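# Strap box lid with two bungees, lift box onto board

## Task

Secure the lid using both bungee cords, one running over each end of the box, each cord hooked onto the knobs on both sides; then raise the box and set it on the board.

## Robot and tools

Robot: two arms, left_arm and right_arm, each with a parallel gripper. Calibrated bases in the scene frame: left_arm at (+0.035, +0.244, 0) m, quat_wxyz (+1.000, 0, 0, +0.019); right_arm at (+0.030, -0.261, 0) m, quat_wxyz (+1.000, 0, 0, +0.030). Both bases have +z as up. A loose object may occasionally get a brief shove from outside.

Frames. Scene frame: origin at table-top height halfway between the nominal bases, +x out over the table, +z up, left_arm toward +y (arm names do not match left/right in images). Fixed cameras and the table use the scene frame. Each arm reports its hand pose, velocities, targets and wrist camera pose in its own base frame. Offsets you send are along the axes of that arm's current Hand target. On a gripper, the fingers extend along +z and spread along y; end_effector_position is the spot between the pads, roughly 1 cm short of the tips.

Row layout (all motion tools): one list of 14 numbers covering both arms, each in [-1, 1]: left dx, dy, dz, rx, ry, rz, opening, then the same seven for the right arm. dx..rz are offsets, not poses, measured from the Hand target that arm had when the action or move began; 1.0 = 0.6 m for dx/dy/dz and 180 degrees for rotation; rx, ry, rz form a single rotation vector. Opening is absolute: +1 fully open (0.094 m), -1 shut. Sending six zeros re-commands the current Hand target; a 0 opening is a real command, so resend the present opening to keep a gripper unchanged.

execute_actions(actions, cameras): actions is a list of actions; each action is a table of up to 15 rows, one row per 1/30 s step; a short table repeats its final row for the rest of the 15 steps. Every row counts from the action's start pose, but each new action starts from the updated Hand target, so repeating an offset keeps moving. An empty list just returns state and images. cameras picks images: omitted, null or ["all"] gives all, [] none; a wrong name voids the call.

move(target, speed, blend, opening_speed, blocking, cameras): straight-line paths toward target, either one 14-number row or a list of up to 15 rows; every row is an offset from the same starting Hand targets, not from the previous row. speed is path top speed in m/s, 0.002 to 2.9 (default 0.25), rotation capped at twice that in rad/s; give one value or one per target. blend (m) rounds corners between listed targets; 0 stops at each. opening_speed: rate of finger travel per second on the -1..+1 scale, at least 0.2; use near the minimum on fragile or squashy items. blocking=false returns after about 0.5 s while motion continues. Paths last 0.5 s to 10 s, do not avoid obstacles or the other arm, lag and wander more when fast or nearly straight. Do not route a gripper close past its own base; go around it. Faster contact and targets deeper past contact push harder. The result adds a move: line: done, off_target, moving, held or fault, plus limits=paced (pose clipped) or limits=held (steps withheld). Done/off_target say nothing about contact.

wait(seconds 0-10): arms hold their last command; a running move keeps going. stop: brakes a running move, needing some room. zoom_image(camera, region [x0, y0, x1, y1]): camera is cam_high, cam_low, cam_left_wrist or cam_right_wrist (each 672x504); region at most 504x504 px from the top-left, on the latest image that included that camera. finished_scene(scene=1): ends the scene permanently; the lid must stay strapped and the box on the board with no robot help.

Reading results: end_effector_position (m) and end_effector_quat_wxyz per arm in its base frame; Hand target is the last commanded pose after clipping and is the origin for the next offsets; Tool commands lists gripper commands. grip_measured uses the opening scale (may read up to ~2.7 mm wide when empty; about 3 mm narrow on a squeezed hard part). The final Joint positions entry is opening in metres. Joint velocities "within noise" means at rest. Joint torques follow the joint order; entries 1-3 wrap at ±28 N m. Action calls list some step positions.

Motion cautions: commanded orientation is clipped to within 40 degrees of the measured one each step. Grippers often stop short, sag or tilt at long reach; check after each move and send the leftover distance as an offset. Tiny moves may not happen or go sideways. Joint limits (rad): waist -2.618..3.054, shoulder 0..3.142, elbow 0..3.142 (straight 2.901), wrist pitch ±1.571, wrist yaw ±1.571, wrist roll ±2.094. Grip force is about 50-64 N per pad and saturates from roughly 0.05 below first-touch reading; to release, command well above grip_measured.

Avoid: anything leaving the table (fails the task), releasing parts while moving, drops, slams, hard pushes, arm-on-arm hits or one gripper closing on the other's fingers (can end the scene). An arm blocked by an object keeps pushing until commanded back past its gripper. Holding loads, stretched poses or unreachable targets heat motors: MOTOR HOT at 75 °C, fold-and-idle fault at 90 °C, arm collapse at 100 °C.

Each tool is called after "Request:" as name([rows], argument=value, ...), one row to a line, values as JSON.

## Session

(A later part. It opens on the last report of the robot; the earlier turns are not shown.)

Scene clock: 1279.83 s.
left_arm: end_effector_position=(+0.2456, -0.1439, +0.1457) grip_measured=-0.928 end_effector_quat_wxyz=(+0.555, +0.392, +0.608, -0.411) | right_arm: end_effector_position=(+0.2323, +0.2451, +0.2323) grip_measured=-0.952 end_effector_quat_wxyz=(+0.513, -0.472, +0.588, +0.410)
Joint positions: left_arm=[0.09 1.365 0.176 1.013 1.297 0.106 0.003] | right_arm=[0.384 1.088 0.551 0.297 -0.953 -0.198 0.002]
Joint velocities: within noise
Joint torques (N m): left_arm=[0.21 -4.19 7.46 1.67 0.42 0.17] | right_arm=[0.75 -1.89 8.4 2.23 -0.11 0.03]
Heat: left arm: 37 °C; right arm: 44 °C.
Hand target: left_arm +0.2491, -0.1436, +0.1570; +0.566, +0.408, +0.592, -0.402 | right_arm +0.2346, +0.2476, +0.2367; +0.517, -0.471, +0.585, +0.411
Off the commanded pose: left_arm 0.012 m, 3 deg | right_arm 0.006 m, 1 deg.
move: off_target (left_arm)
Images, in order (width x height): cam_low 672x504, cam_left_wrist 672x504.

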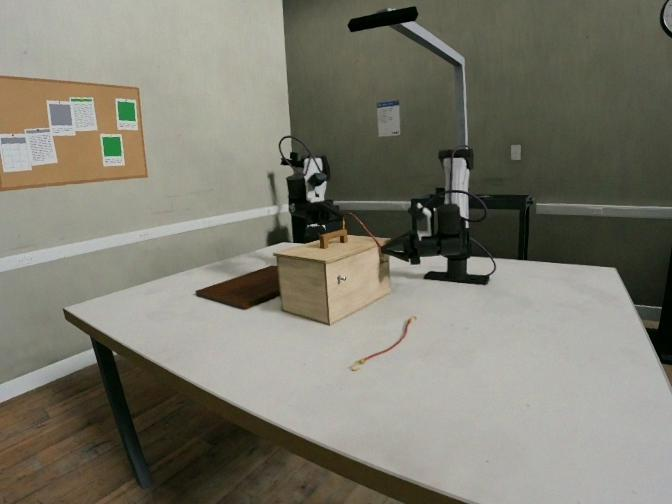

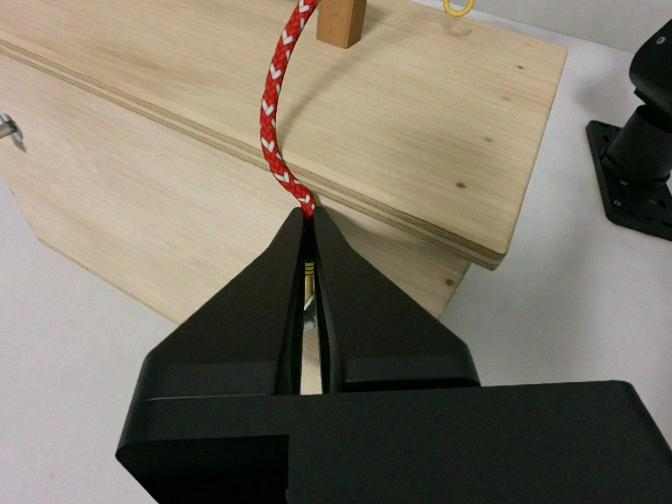

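Request:
move([
  [-0.0002, 0.0094, 0.0034, 0, 0, 0, -1, 0, 0, 0, 0, 0, 0, -1],
], speed=0.03, cameras=["cam_left_wrist", "cam_low"])

Request:
zoom_image(camera="cam_left_wrist", region=[290, 255, 330, 335])

Request:
zoom_image(camera="cam_low", region=[368, 238, 398, 273])

Scene clock: 1293.00 s.
left_arm: end_effector_position=(+0.2494, -0.1436, +0.1482) grip_measured=-0.928 end_effector_quat_wxyz=(+0.556, +0.394, +0.606, -0.410) | right_arm: end_effector_position=(+0.2323, +0.2451, +0.2323) grip_measured=-0.952 end_effector_quat_wxyz=(+0.512, -0.472, +0.588, +0.410)
Joint positions: left_arm=[0.09 1.372 0.192 1.009 1.297 0.106 0.003] | right_arm=[0.384 1.088 0.551 0.297 -0.953 -0.198 0.002]
Joint velocities: within noise
Joint torques (N m): left_arm=[0.03 -2.55 7.86 1.79 0.39 0.19] | right_arm=[0.73 -1.88 8.39 2.23 -0.1 0.03]
Heat: left arm: 38 °C; right arm: 45 °C.
Hand target: left_arm +0.2551, -0.1435, +0.1569; +0.566, +0.408, +0.592, -0.402 | right_arm +0.2346, +0.2476, +0.2367; +0.517, -0.471, +0.585, +0.411
Off the commanded pose: left_arm 0.010 m, 3 deg | right_arm 0.006 m, 1 deg.
move: off_target (left_arm)
Images, in order (width x height): cam_low 672x504, cam_left_wrist 672x504.

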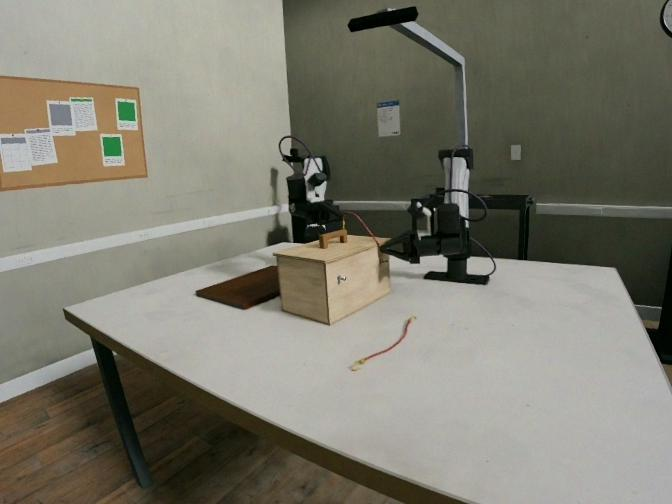

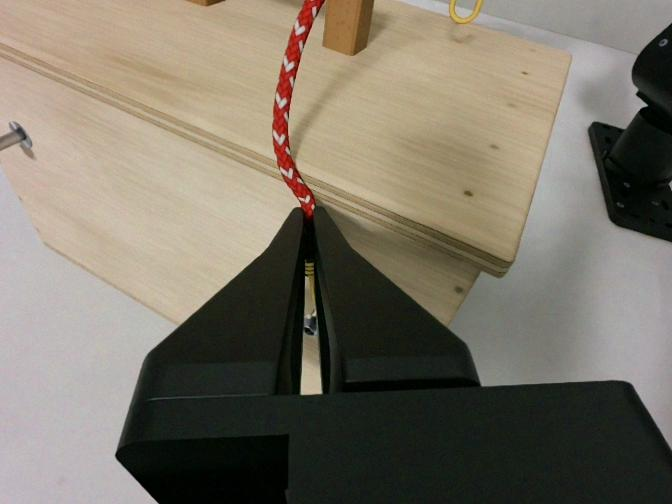

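Scaled by 6.300.

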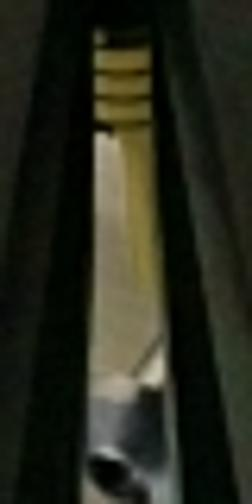

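Scaled by 14.400.

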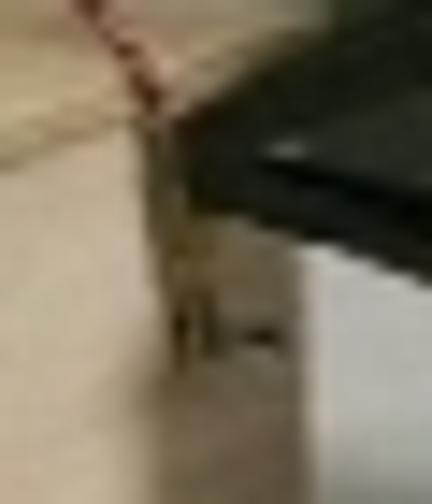

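Request:
move([
  [0.0003, -0.003, -0.009, 0, 0, 0, -1, 0.0012, -0.0372, -0.1171, 0, 0, 0, -1],
  [0.0003, -0.003, -0.009, 0, 0, 0, -1, 0.1102, -0.0372, -0.1035, 0, 0, 0, -1],
], speed=0.08)

Request:
zoom_image(camera="cam_left_wrist", region=[290, 255, 330, 335])

Request:
zoom_image(camera="cam_low", region=[368, 238, 398, 273])

Scene clock: 1301.73 s.
left_arm: end_effector_position=(+0.2451, -0.1425, +0.1490) grip_measured=-0.928 end_effector_quat_wxyz=(+0.552, +0.401, +0.600, -0.419) | right_arm: end_effector_position=(+0.2378, +0.1804, +0.2120) grip_measured=-0.953 end_effector_quat_wxyz=(+0.556, -0.512, +0.523, +0.393)
Joint positions: left_arm=[0.105 1.373 0.194 1.003 1.339 0.111 0.003] | right_arm=[0.057 1.132 0.455 0.383 -1.322 -0.445 0.002]
Joint velocities: within noise
Joint torques (N m): left_arm=[0.81 -4.11 6.98 1.6 0.2 0.24] | right_arm=[-1.2 0.01 3.28 0.87 0.19 0.01]
Heat: left arm: 39 °C; right arm: 44 °C.
Hand target: left_arm +0.2515, -0.1391, +0.1570; +0.566, +0.408, +0.592, -0.402 | right_arm +0.2415, +0.1743, +0.1792; +0.517, -0.471, +0.585, +0.411
Off the commanded pose: left_arm 0.011 m, 3 deg | right_arm 0.034 m, 10 deg.
move: off_target (left_arm, right_arm)

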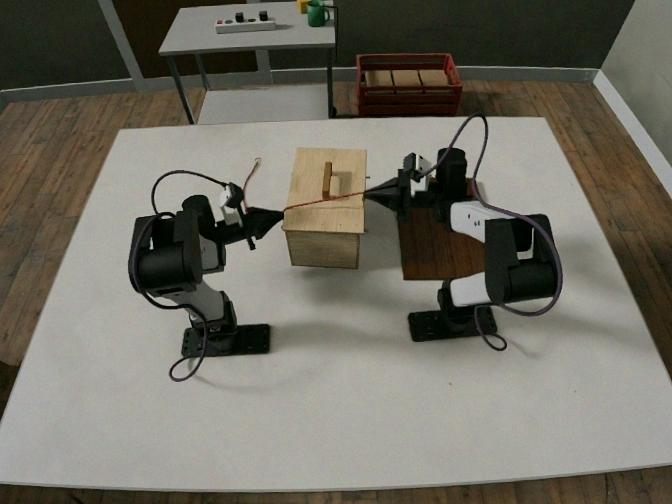

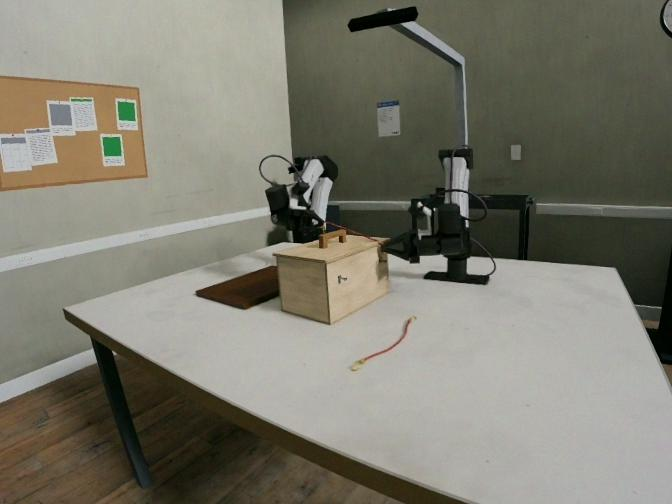

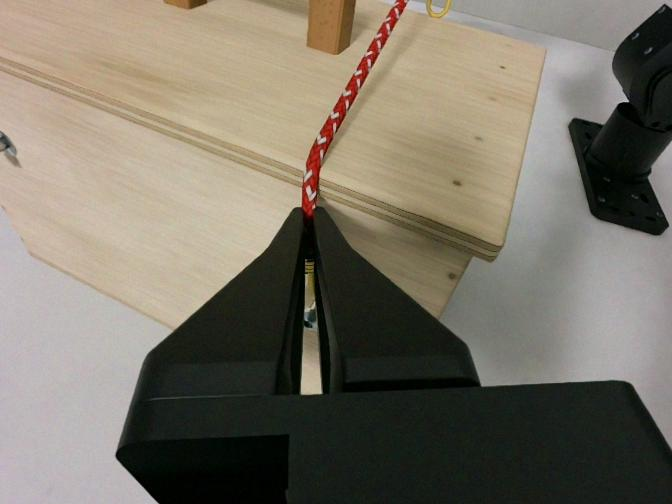

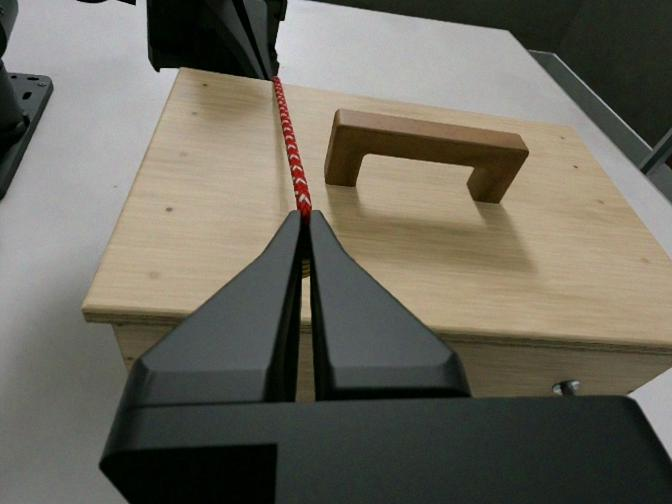

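Scaled by 6.300.

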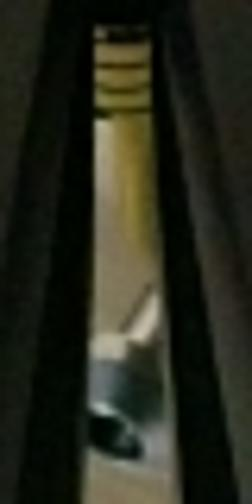

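Scaled by 14.400.

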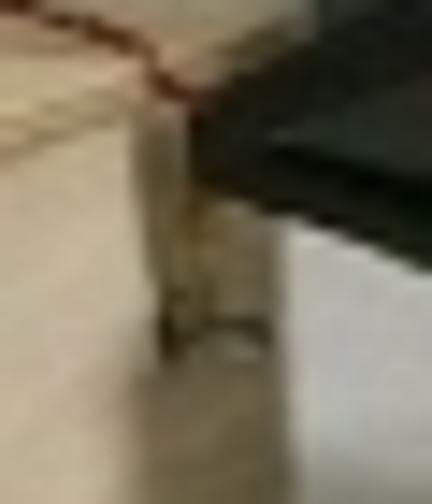

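Request:
move([
  [0, 0, 0, 0, 0, 0, -1, -0.0827, -0.0052, -0.0105, 0, 0, 0, -1],
], speed=0.06, cameras=["cam_right_wrist", "cam_high", "cam_left_wrist"])

Scene clock: 1309.97 s.
left_arm: end_effector_position=(+0.2450, -0.1425, +0.1490) grip_measured=-0.928 end_effector_quat_wxyz=(+0.552, +0.401, +0.600, -0.419) | right_arm: end_effector_position=(+0.2360, +0.1785, +0.2120) grip_measured=-0.953 end_effector_quat_wxyz=(+0.491, -0.461, +0.597, +0.435)
Joint positions: left_arm=[0.105 1.373 0.194 1.003 1.339 0.111 0.003] | right_arm=[0.055 1.098 0.554 0.017 -1.29 -0.443 0.002]
Joint velocities: within noise
Joint torques (N m): left_arm=[0.83 -4.11 6.97 1.6 0.2 0.23] | right_arm=[-1.31 -4.41 10.54 1.75 -0.24 -0.22]
Heat: left arm: 39 °C; right arm: 44 °C.
Hand target: left_arm +0.2515, -0.1392, +0.1570; +0.566, +0.408, +0.592, -0.402 | right_arm +0.2442, +0.1738, +0.2292; +0.517, -0.471, +0.585, +0.411
Off the commanded pose: left_arm 0.011 m, 3 deg | right_arm 0.020 m, 4 deg.
move: off_target (left_arm, right_arm)
Images, in order (width x height): cam_high 672x504, cam_left_wrist 672x504, cam_right_wrist 672x504.

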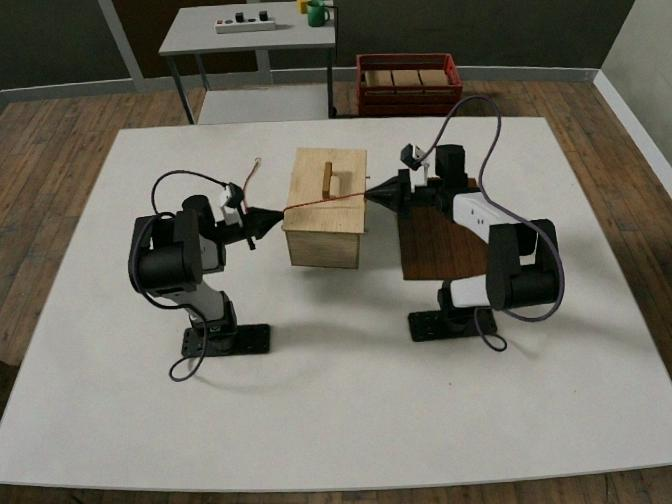

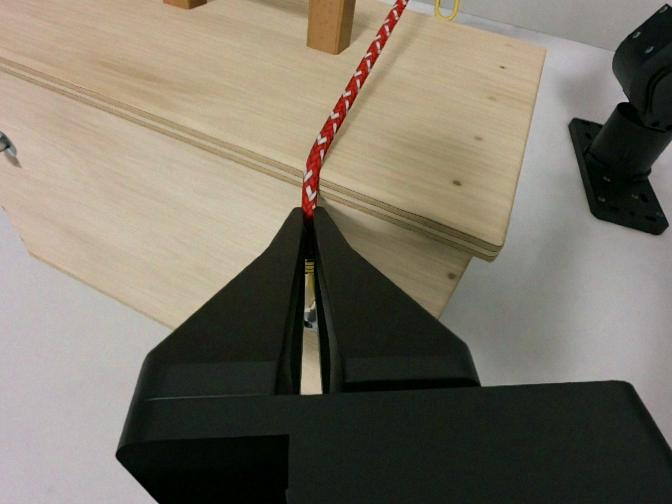

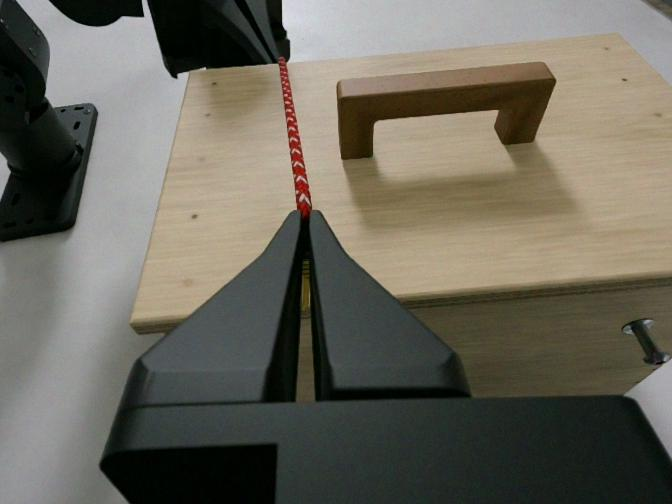

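Request:
zoom_image(camera="cam_right_wrist", region=[280, 240, 340, 350])

Request:
zoom_image(camera="cam_high", region=[270, 130, 400, 280])

Scaled by 4.582.

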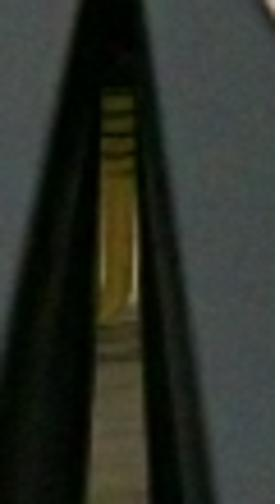

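Scaled by 3.360.

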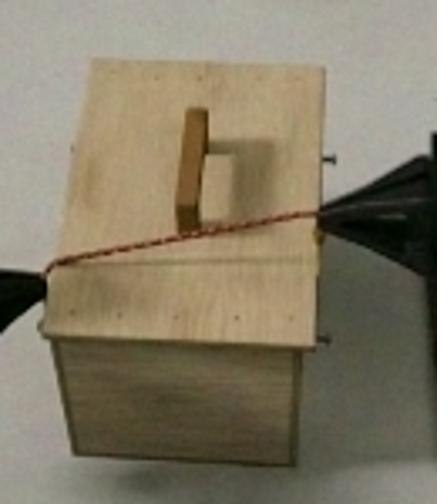

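Request:
move([
  [0.0133, 0.0, 0.0, 0, 0, 0, -1, -0.0331, 0, -0.0041, 0, 0, 0, -1],
], speed=0.06, cameras=["cam_right_wrist", "cam_high", "cam_left_wrist"])

Request:
zoom_image(camera="cam_high", region=[270, 130, 400, 280])

Request:
zoom_image(camera="cam_right_wrist", region=[280, 240, 340, 350])

Scene clock: 1317.40 s.
left_arm: end_effector_position=(+0.2454, -0.1428, +0.1489) grip_measured=-0.928 end_effector_quat_wxyz=(+0.558, +0.410, +0.590, -0.414) | right_arm: end_effector_position=(+0.2370, +0.1784, +0.2279) grip_measured=-0.953 end_effector_quat_wxyz=(+0.486, -0.457, +0.603, +0.437)
Joint positions: left_arm=[0.105 1.399 0.194 1.05 1.349 0.121 0.003] | right_arm=[0.055 1.081 0.621 -0.086 -1.286 -0.444 0.002]
Joint velocities: within noise
Joint torques (N m): left_arm=[0.95 -2.29 5.71 1.7 0.11 0.21] | right_arm=[-1.22 -4.88 11.02 1.87 -0.29 -0.18]
Heat: left arm: 39 °C; right arm: 45 °C.
Hand target: left_arm +0.2514, -0.1389, +0.1490; +0.566, +0.408, +0.592, -0.402 | right_arm +0.2441, +0.1739, +0.2493; +0.517, -0.471, +0.585, +0.411
Off the commanded pose: left_arm 0.007 m, 2 deg | right_arm 0.023 m, 5 deg.
move: off_target (right_arm)
Images, in order (width x height): cam_high 672x504, cam_left_wrist 672x504, cam_right_wrist 672x504.

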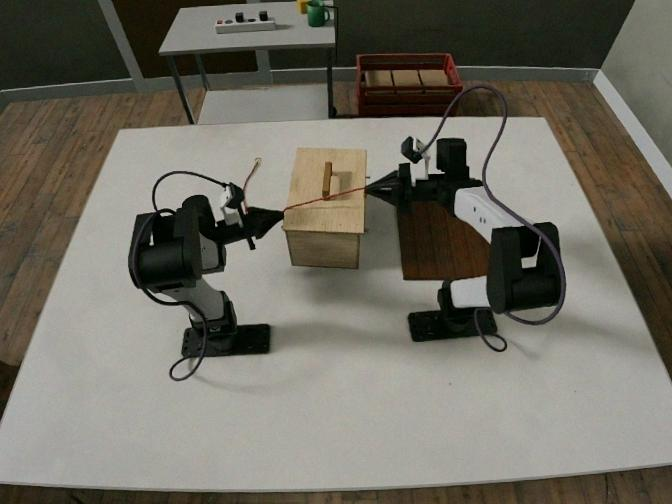

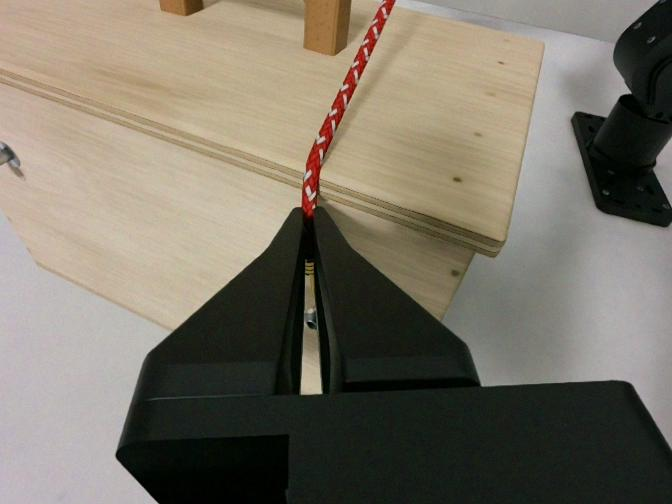

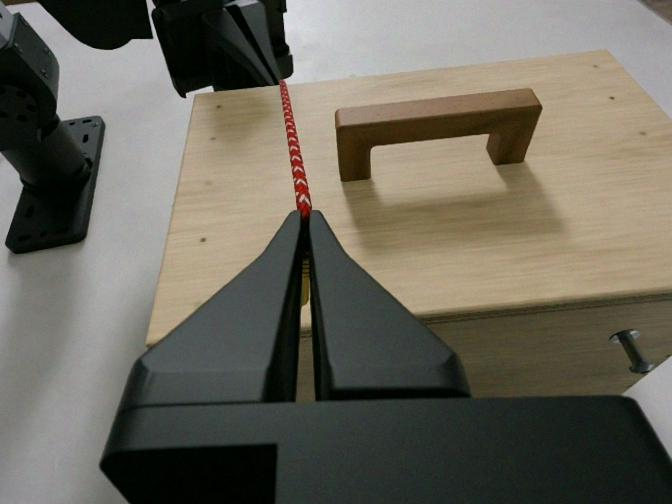

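Scaled by 3.360.

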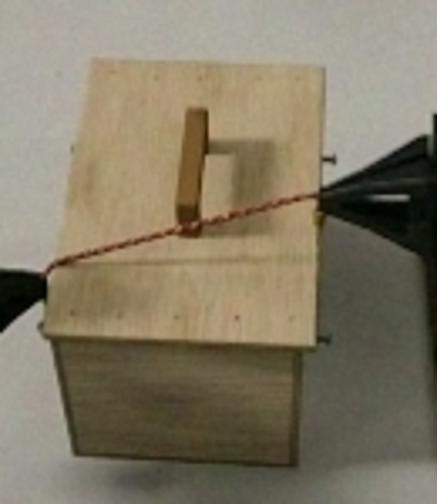

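Scaled by 4.582.

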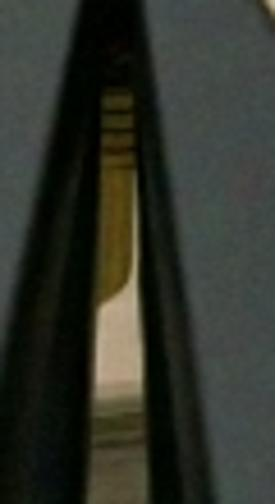

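Request:
move([
  [0, 0, 0, 0, 0, 0, -1, 0.003, -0.016, -0.0252, 0, 0, 0, -1],
], speed=0.06, cameras=["cam_right_wrist", "cam_high", "cam_left_wrist"])

Scene clock: 1321.63 s.
left_arm: end_effector_position=(+0.2431, -0.1436, +0.1492) grip_measured=-0.928 end_effector_quat_wxyz=(+0.555, +0.414, +0.587, -0.419) | right_arm: end_effector_position=(+0.2392, +0.1646, +0.2309) grip_measured=-0.954 end_effector_quat_wxyz=(+0.490, -0.461, +0.601, +0.431)
Joint positions: left_arm=[0.105 1.399 0.194 1.05 1.362 0.121 0.003] | right_arm=[-0.01 1.102 0.68 -0.262 -1.334 -0.605 0.002]
Joint velocities: within noise
Joint torques (N m): left_arm=[0.99 -2.33 5.7 1.7 -0.05 0.2] | right_arm=[-2.47 -2.25 11.34 1.77 -0.55 -0.18]
Heat: left arm: 39 °C; right arm: 46 °C.
Hand target: left_arm +0.2513, -0.1389, +0.1490; +0.566, +0.408, +0.592, -0.402 | right_arm +0.2502, +0.1569, +0.2495; +0.517, -0.471, +0.585, +0.411
Off the commanded pose: left_arm 0.009 m, 2 deg | right_arm 0.023 m, 4 deg.
move: off_target (right_arm)
Images, in order (width x height): cam_high 672x504, cam_left_wrist 672x504, cam_right_wrist 672x504.

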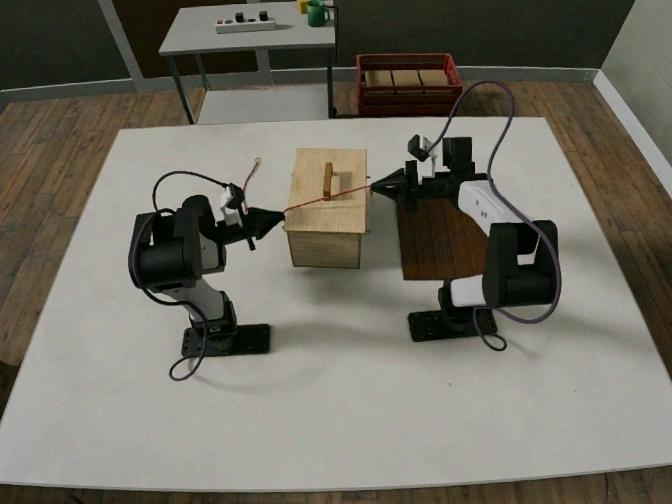

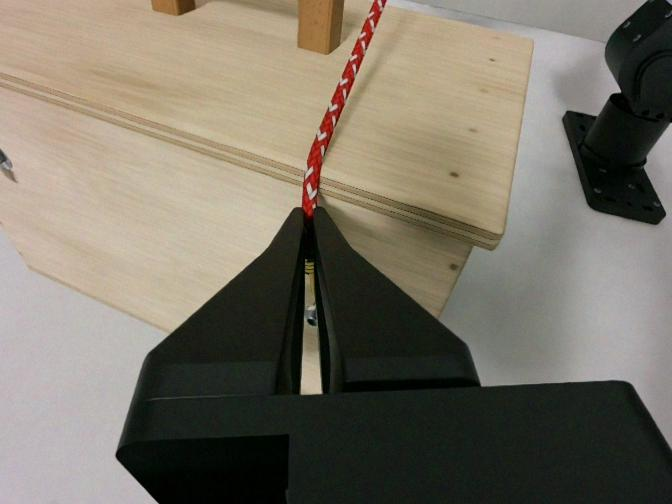

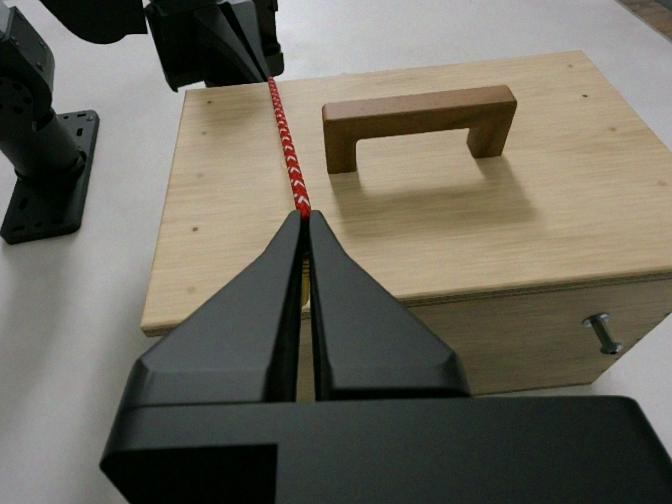

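Request:
move([
  [0, 0, 0, 0, 0, 0, -1, 0.1585, -0.004, 0.0145, 0, 0, 0, -1],
], speed=0.08)

Scene clock: 1326.40 s.
left_arm: end_effector_position=(+0.2431, -0.1436, +0.1491) grip_measured=-0.928 end_effector_quat_wxyz=(+0.555, +0.414, +0.587, -0.419) | right_arm: end_effector_position=(+0.2469, +0.1607, +0.1627) grip_measured=-0.954 end_effector_quat_wxyz=(+0.518, -0.489, +0.564, +0.418)
Joint positions: left_arm=[0.105 1.399 0.194 1.048 1.363 0.121 0.003] | right_arm=[-0.034 1.297 0.472 0.152 -1.387 -0.7 0.002]
Joint velocities: within noise
Joint torques (N m): left_arm=[0.99 -2.36 5.7 1.71 -0.04 0.21] | right_arm=[-2.11 -2.35 5.07 1.66 -0.19 0.07]
Heat: left arm: 39 °C; right arm: 46 °C.
Hand target: left_arm +0.2513, -0.1389, +0.1490; +0.566, +0.408, +0.592, -0.402 | right_arm +0.2523, +0.1528, +0.1541; +0.517, -0.471, +0.585, +0.411
Off the commanded pose: left_arm 0.009 m, 2 deg | right_arm 0.013 m, 3 deg.
move: off_target (right_arm)

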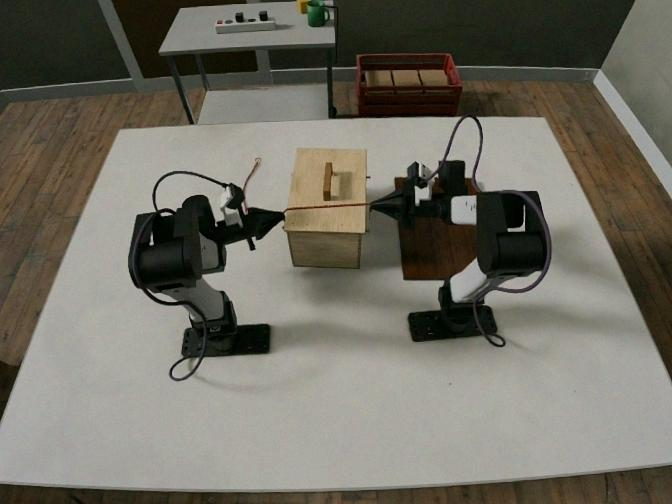

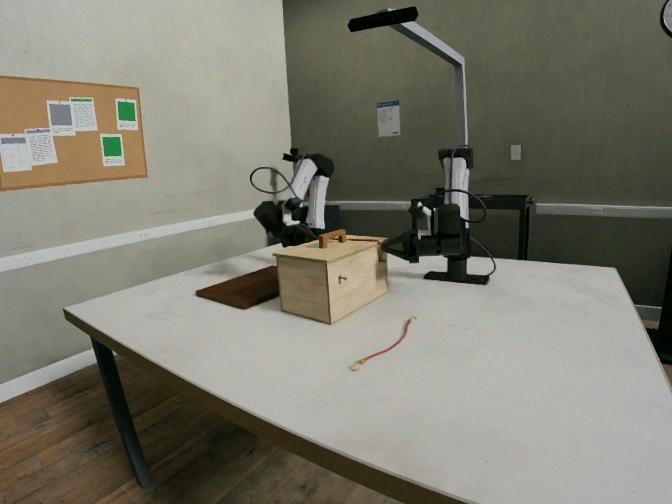

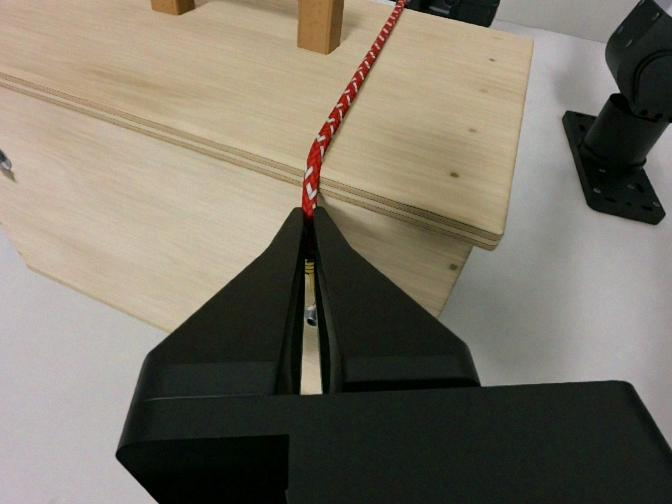

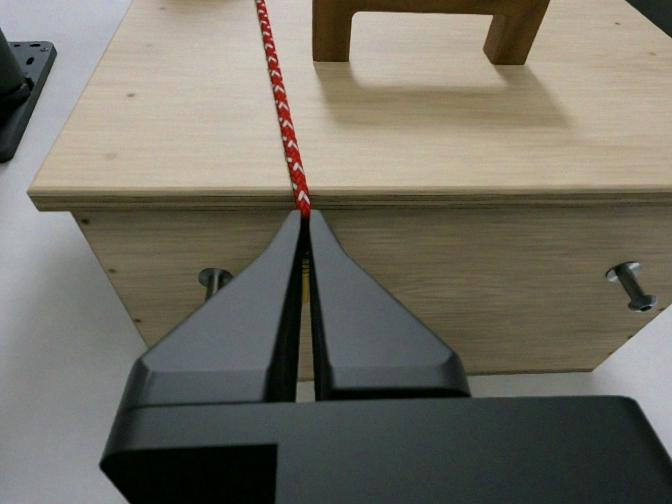

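Request:
move([
  [0, 0, 0, 0, 0, 0, -1, 0.0498, 0, 0.0062, 0, 0, 0, -1],
], speed=0.06)

Scene clock: 1332.57 s.
left_arm: end_effector_position=(+0.2431, -0.1436, +0.1491) grip_measured=-0.928 end_effector_quat_wxyz=(+0.555, +0.414, +0.587, -0.419) | right_arm: end_effector_position=(+0.2457, +0.1611, +0.1488) grip_measured=-0.955 end_effector_quat_wxyz=(+0.540, -0.509, +0.526, +0.416)
Joint positions: left_arm=[0.105 1.399 0.194 1.048 1.363 0.121 0.003] | right_arm=[-0.038 1.396 0.41 0.397 -1.441 -0.698 0.002]
Joint velocities: within noise
Joint torques (N m): left_arm=[0.99 -2.36 5.68 1.71 -0.04 0.2] | right_arm=[-1.98 -1.39 3.28 1.1 0.34 0.07]
Heat: left arm: 39 °C; right arm: 45 °C.
Hand target: left_arm +0.2513, -0.1389, +0.1490; +0.566, +0.408, +0.592, -0.402 | right_arm +0.2525, +0.1527, +0.1240; +0.517, -0.472, +0.585, +0.411
Off the commanded pose: left_arm 0.009 m, 2 deg | right_arm 0.027 m, 8 deg.
move: off_target (right_arm)

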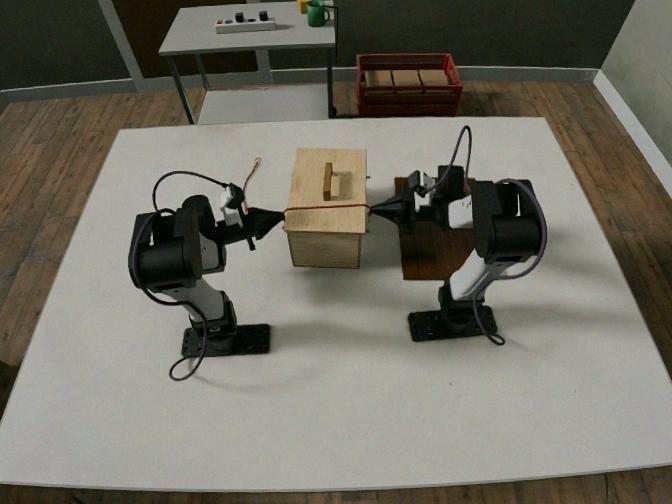

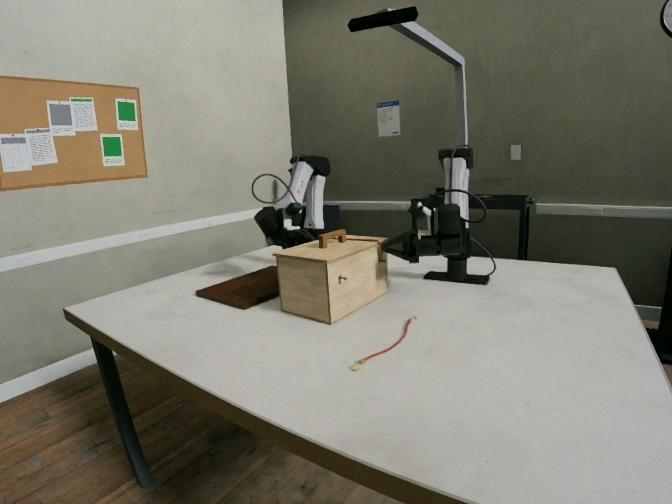

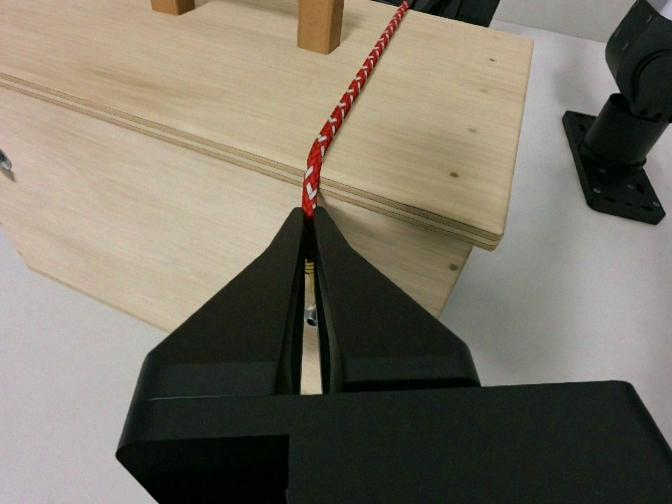

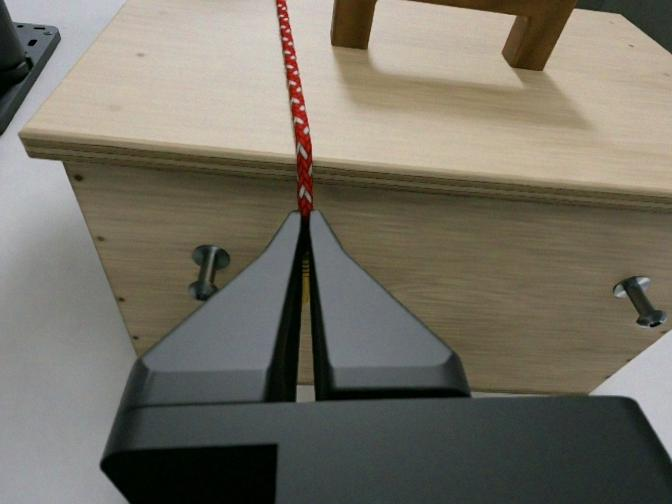

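Request:
move([
  [0, 0, 0, 0, 0, 0, -1, 0.0205, 0.0095, 0.0242, 0, 0, 0, -1],
], speed=0.05, cameras=["cam_right_wrist", "cam_left_wrist"])

Request:
zoom_image(camera="cam_right_wrist", region=[180, 200, 340, 340])

Scene clock: 1339.30 s.
left_arm: end_effector_position=(+0.2431, -0.1436, +0.1491) grip_measured=-0.928 end_effector_quat_wxyz=(+0.555, +0.414, +0.587, -0.419) | right_arm: end_effector_position=(+0.2455, +0.1673, +0.1416) grip_measured=-0.955 end_effector_quat_wxyz=(+0.555, -0.517, +0.513, +0.402)
Joint positions: left_arm=[0.105 1.399 0.194 1.048 1.363 0.121 0.003] | right_arm=[-0.01 1.462 0.335 0.732 -1.414 -0.553 0.002]
Joint velocities: within noise
Joint torques (N m): left_arm=[1.01 -2.37 5.67 1.71 -0.04 0.21] | right_arm=[0.38 -0.77 2.19 0.77 0.63 0.12]
Heat: left arm: 38 °C; right arm: 43 °C.
Hand target: left_arm +0.2513, -0.1389, +0.1490; +0.566, +0.408, +0.592, -0.402 | right_arm +0.2499, +0.1663, +0.1099; +0.517, -0.471, +0.585, +0.411
Off the commanded pose: left_arm 0.009 m, 2 deg | right_arm 0.032 m, 11 deg.
move: off_target (right_arm)
Images, in order (width x height): cam_left_wrist 672x504, cam_right_wrist 672x504.

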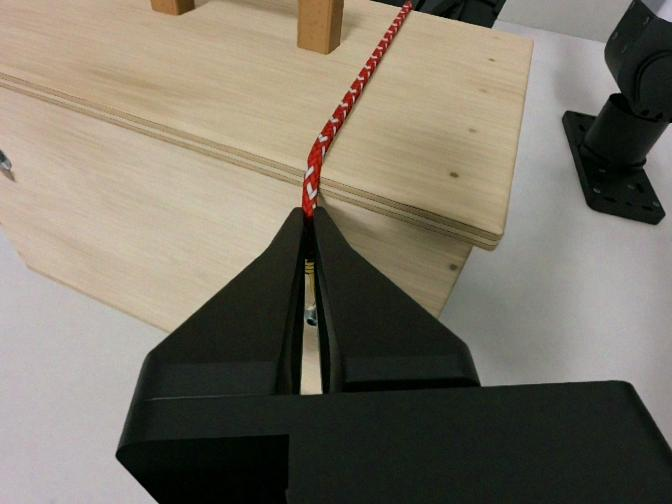

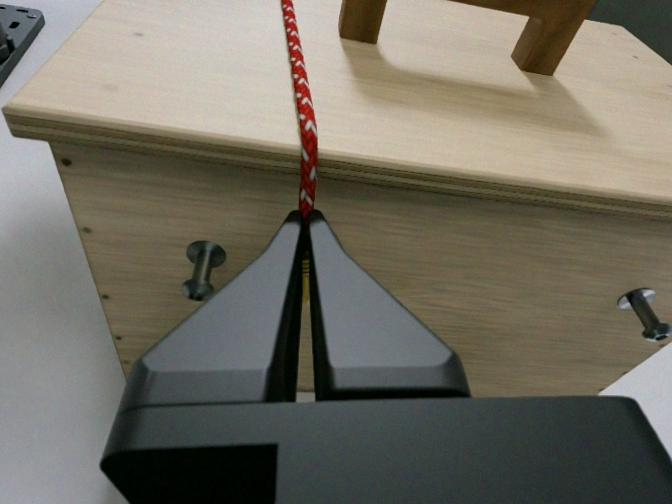

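Scaled by 3.150.

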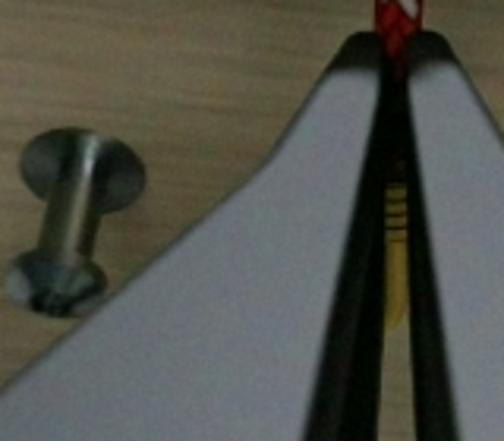

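Request:
move([
  [0, 0, 0, 0, 0, 0, -1, 0.0413, 0, 0.0052, 0, 0, 0, -1],
], speed=0.05, cameras=["cam_right_wrist", "cam_high"])

Request:
zoom_image(camera="cam_right_wrist", region=[180, 200, 340, 340])

Scene clock: 1344.70 s.
left_arm: end_effector_position=(+0.2426, -0.1437, +0.1491) grip_measured=-0.928 end_effector_quat_wxyz=(+0.555, +0.414, +0.587, -0.420) | right_arm: end_effector_position=(+0.2451, +0.1677, +0.1216) grip_measured=-0.955 end_effector_quat_wxyz=(+0.569, -0.527, +0.493, +0.394)
Joint positions: left_arm=[0.105 1.399 0.194 1.048 1.365 0.121 0.003] | right_arm=[-0.01 1.643 0.283 1.069 -1.428 -0.501 0.002]
Joint velocities: within noise
Joint torques (N m): left_arm=[1.03 -2.37 5.67 1.71 -0.06 0.21] | right_arm=[0.21 -0.31 0.8 0.46 0.77 0.09]
Heat: left arm: 38 °C; right arm: 43 °C.
Hand target: left_arm +0.2513, -0.1389, +0.1490; +0.566, +0.408, +0.592, -0.402 | right_arm +0.2500, +0.1663, +0.0849; +0.517, -0.471, +0.585, +0.411
Off the commanded pose: left_arm 0.010 m, 3 deg | right_arm 0.037 m, 14 deg.
move: off_target (left_arm, right_arm)
Images, in order (width x height): cam_high 672x504, cam_right_wrist 672x504.

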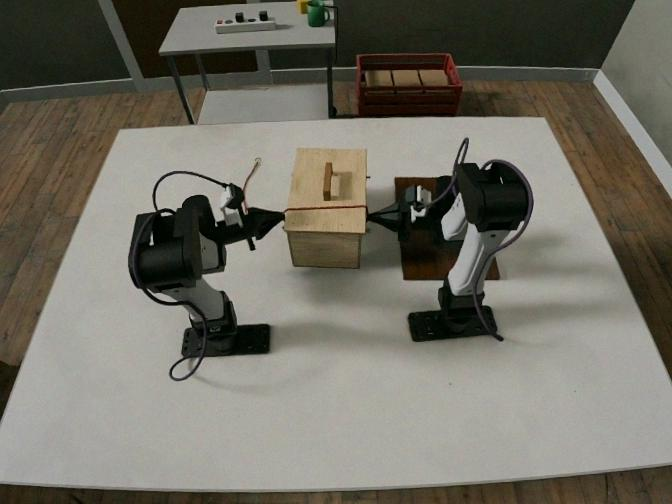

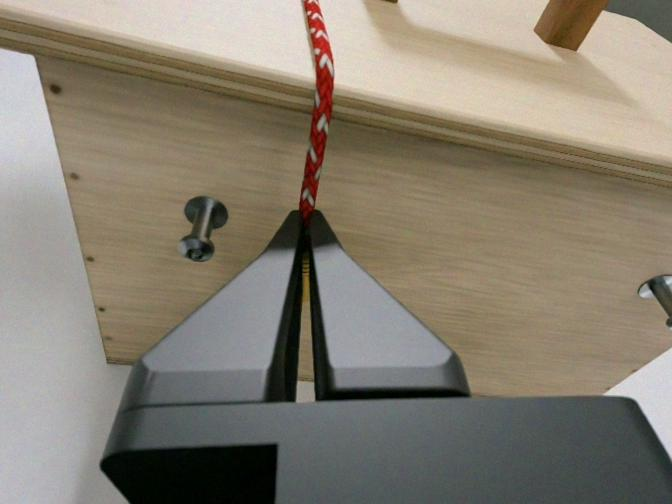

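Scaled by 3.150.

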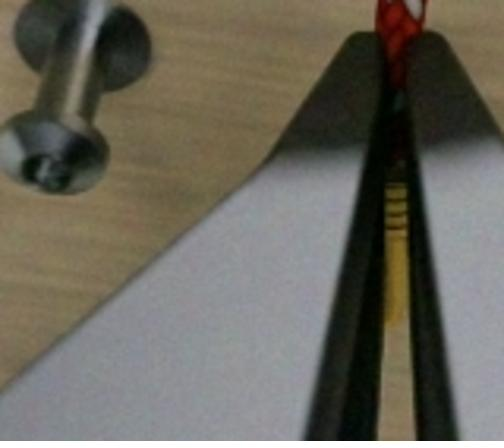

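Request:
move([
  [0, 0, 0, 0, 0, 0, -1, -0.0683, 0.0053, 0.0002, 0, 0, 0, -1],
], speed=0.05, cameras=["cam_right_wrist"])

Request:
zoom_image(camera="cam_right_wrist", region=[180, 200, 340, 340])

Scene clock: 1351.73 s.
left_arm: end_effector_position=(+0.2426, -0.1437, +0.1491) grip_measured=-0.929 end_effector_quat_wxyz=(+0.555, +0.414, +0.587, -0.420) | right_arm: end_effector_position=(+0.2435, +0.1720, +0.1380) grip_measured=-0.955 end_effector_quat_wxyz=(+0.542, -0.487, +0.547, +0.412)
Joint positions: left_arm=[0.105 1.399 0.194 1.048 1.365 0.121 0.003] | right_arm=[0.018 1.449 0.288 0.828 -1.346 -0.403 0.002]
Joint velocities: within noise
Joint torques (N m): left_arm=[1.01 -2.4 5.7 1.71 -0.06 0.21] | right_arm=[0.81 -3.59 5.26 0.86 0.26 -0.17]
Heat: left arm: 38 °C; right arm: 42 °C.
Hand target: left_arm +0.2513, -0.1389, +0.1490; +0.566, +0.408, +0.592, -0.402 | right_arm +0.2478, +0.1722, +0.1255; +0.517, -0.471, +0.585, +0.411
Off the commanded pose: left_arm 0.010 m, 3 deg | right_arm 0.013 m, 5 deg.
move: off_target (left_arm, right_arm)
Images, in order (width x height): cam_right_wrist 672x504.

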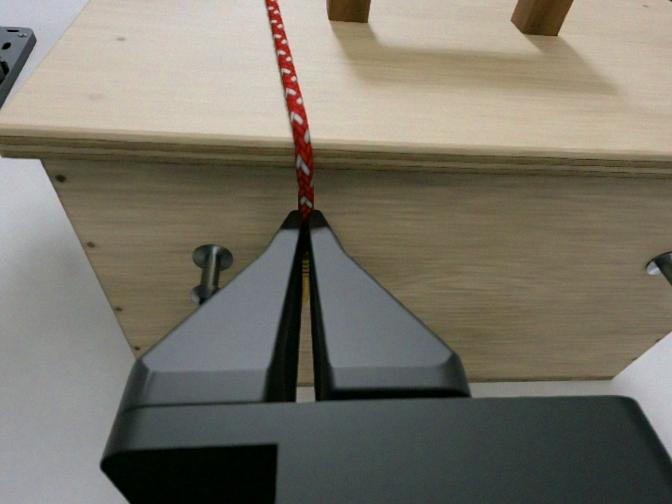

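Scaled by 3.150.

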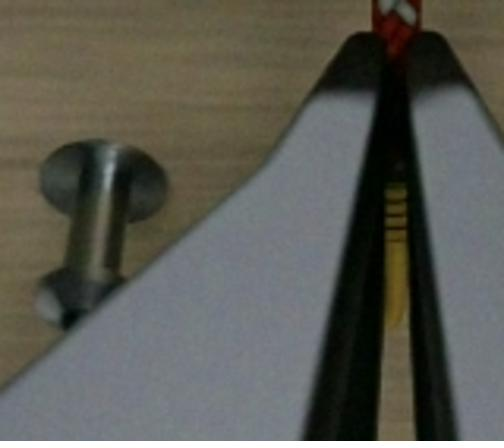

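Request:
move([
  [0, 0, 0, 0, 0, 0, -1, -0.0005, 0.027, 0.0037, 0, 0, 0, -1],
], speed=0.03, cameras=["cam_right_wrist"])

Request:
zoom_image(camera="cam_right_wrist", region=[200, 200, 360, 340])

Scene clock: 1357.47 s.
left_arm: end_effector_position=(+0.2426, -0.1437, +0.1491) grip_measured=-0.929 end_effector_quat_wxyz=(+0.555, +0.414, +0.587, -0.420) | right_arm: end_effector_position=(+0.2388, +0.1756, +0.1428) grip_measured=-0.955 end_effector_quat_wxyz=(+0.549, -0.488, +0.551, +0.396)
Joint positions: left_arm=[0.105 1.399 0.194 1.048 1.365 0.121 0.003] | right_arm=[0.042 1.371 0.265 0.791 -1.295 -0.404 0.002]
Joint velocities: within noise
Joint torques (N m): left_arm=[1.02 -2.37 5.7 1.71 -0.07 0.21] | right_arm=[1.46 -3.36 3.44 0.89 0.07 -0.09]
Heat: left arm: 38 °C; right arm: 41 °C.
Hand target: left_arm +0.2513, -0.1389, +0.1490; +0.566, +0.408, +0.592, -0.402 | right_arm +0.2325, +0.1779, +0.1255; +0.517, -0.471, +0.585, +0.411
Off the commanded pose: left_arm 0.010 m, 3 deg | right_arm 0.019 m, 6 deg.
move: off_target (left_arm, right_arm)
Images, in order (width x height): cam_right_wrist 672x504.

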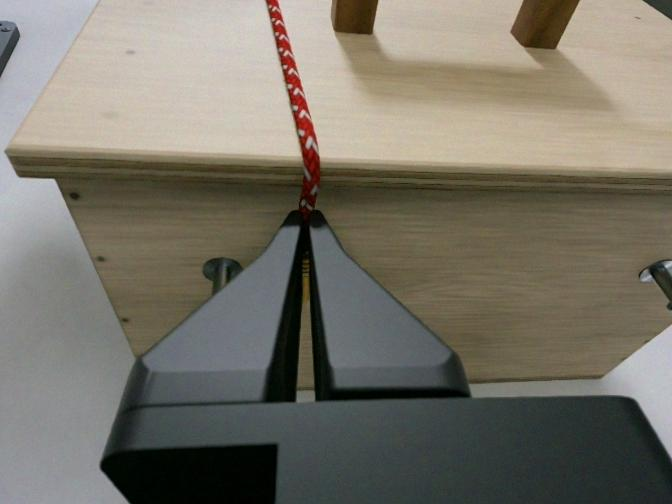

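Scaled by 3.150.

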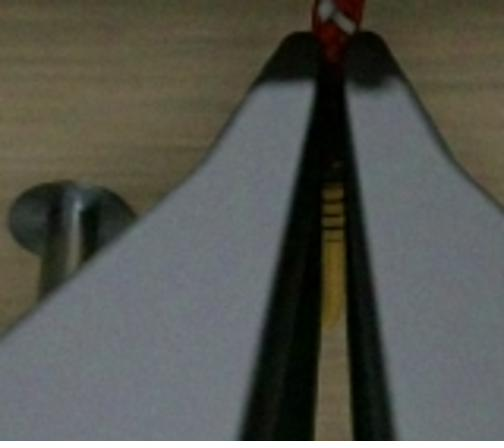

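Request:
move([
  [0, 0, 0, 0, 0, 0, -1, 0.0285, 0.0178, 0.0029, 0, 0, 0, -1],
], speed=0.03, cameras=["cam_right_wrist"])

Request:
zoom_image(camera="cam_right_wrist", region=[200, 200, 360, 340])

Scene clock: 1361.67 s.
left_arm: end_effector_position=(+0.2426, -0.1437, +0.1491) grip_measured=-0.929 end_effector_quat_wxyz=(+0.555, +0.414, +0.587, -0.420) | right_arm: end_effector_position=(+0.2330, +0.1763, +0.1392) grip_measured=-0.955 end_effector_quat_wxyz=(+0.572, -0.501, +0.532, +0.373)
Joint positions: left_arm=[0.105 1.399 0.194 1.048 1.365 0.121 0.003] | right_arm=[0.05 1.396 0.206 0.955 -1.274 -0.403 0.002]
Joint velocities: within noise
Joint torques (N m): left_arm=[1.01 -2.39 5.7 1.71 -0.06 0.21] | right_arm=[1.73 -0.29 1.74 0.74 0.01 0.03]
Heat: left arm: 38 °C; right arm: 41 °C.
Hand target: left_arm +0.2513, -0.1389, +0.1490; +0.566, +0.408, +0.592, -0.402 | right_arm +0.2221, +0.1798, +0.1081; +0.517, -0.471, +0.585, +0.411
Off the commanded pose: left_arm 0.010 m, 3 deg | right_arm 0.033 m, 10 deg.
move: off_target (left_arm, right_arm)
Images, in order (width x height): cam_right_wrist 672x504.

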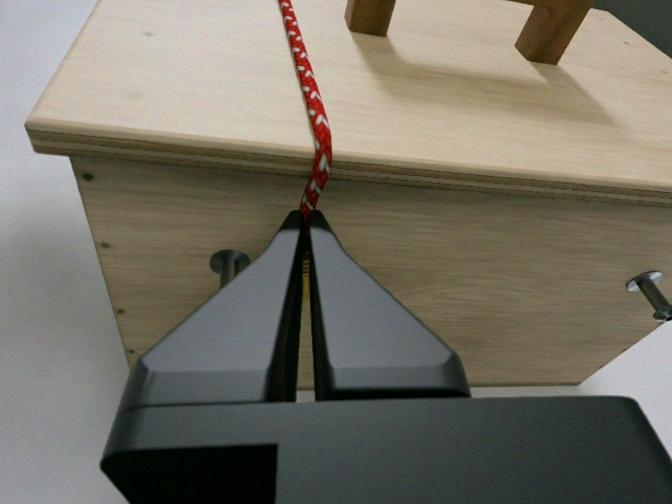

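Scaled by 3.150.

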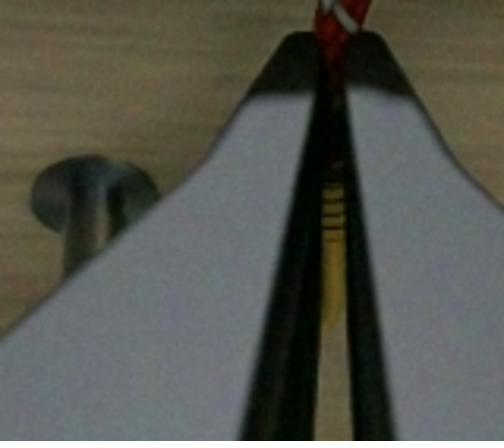

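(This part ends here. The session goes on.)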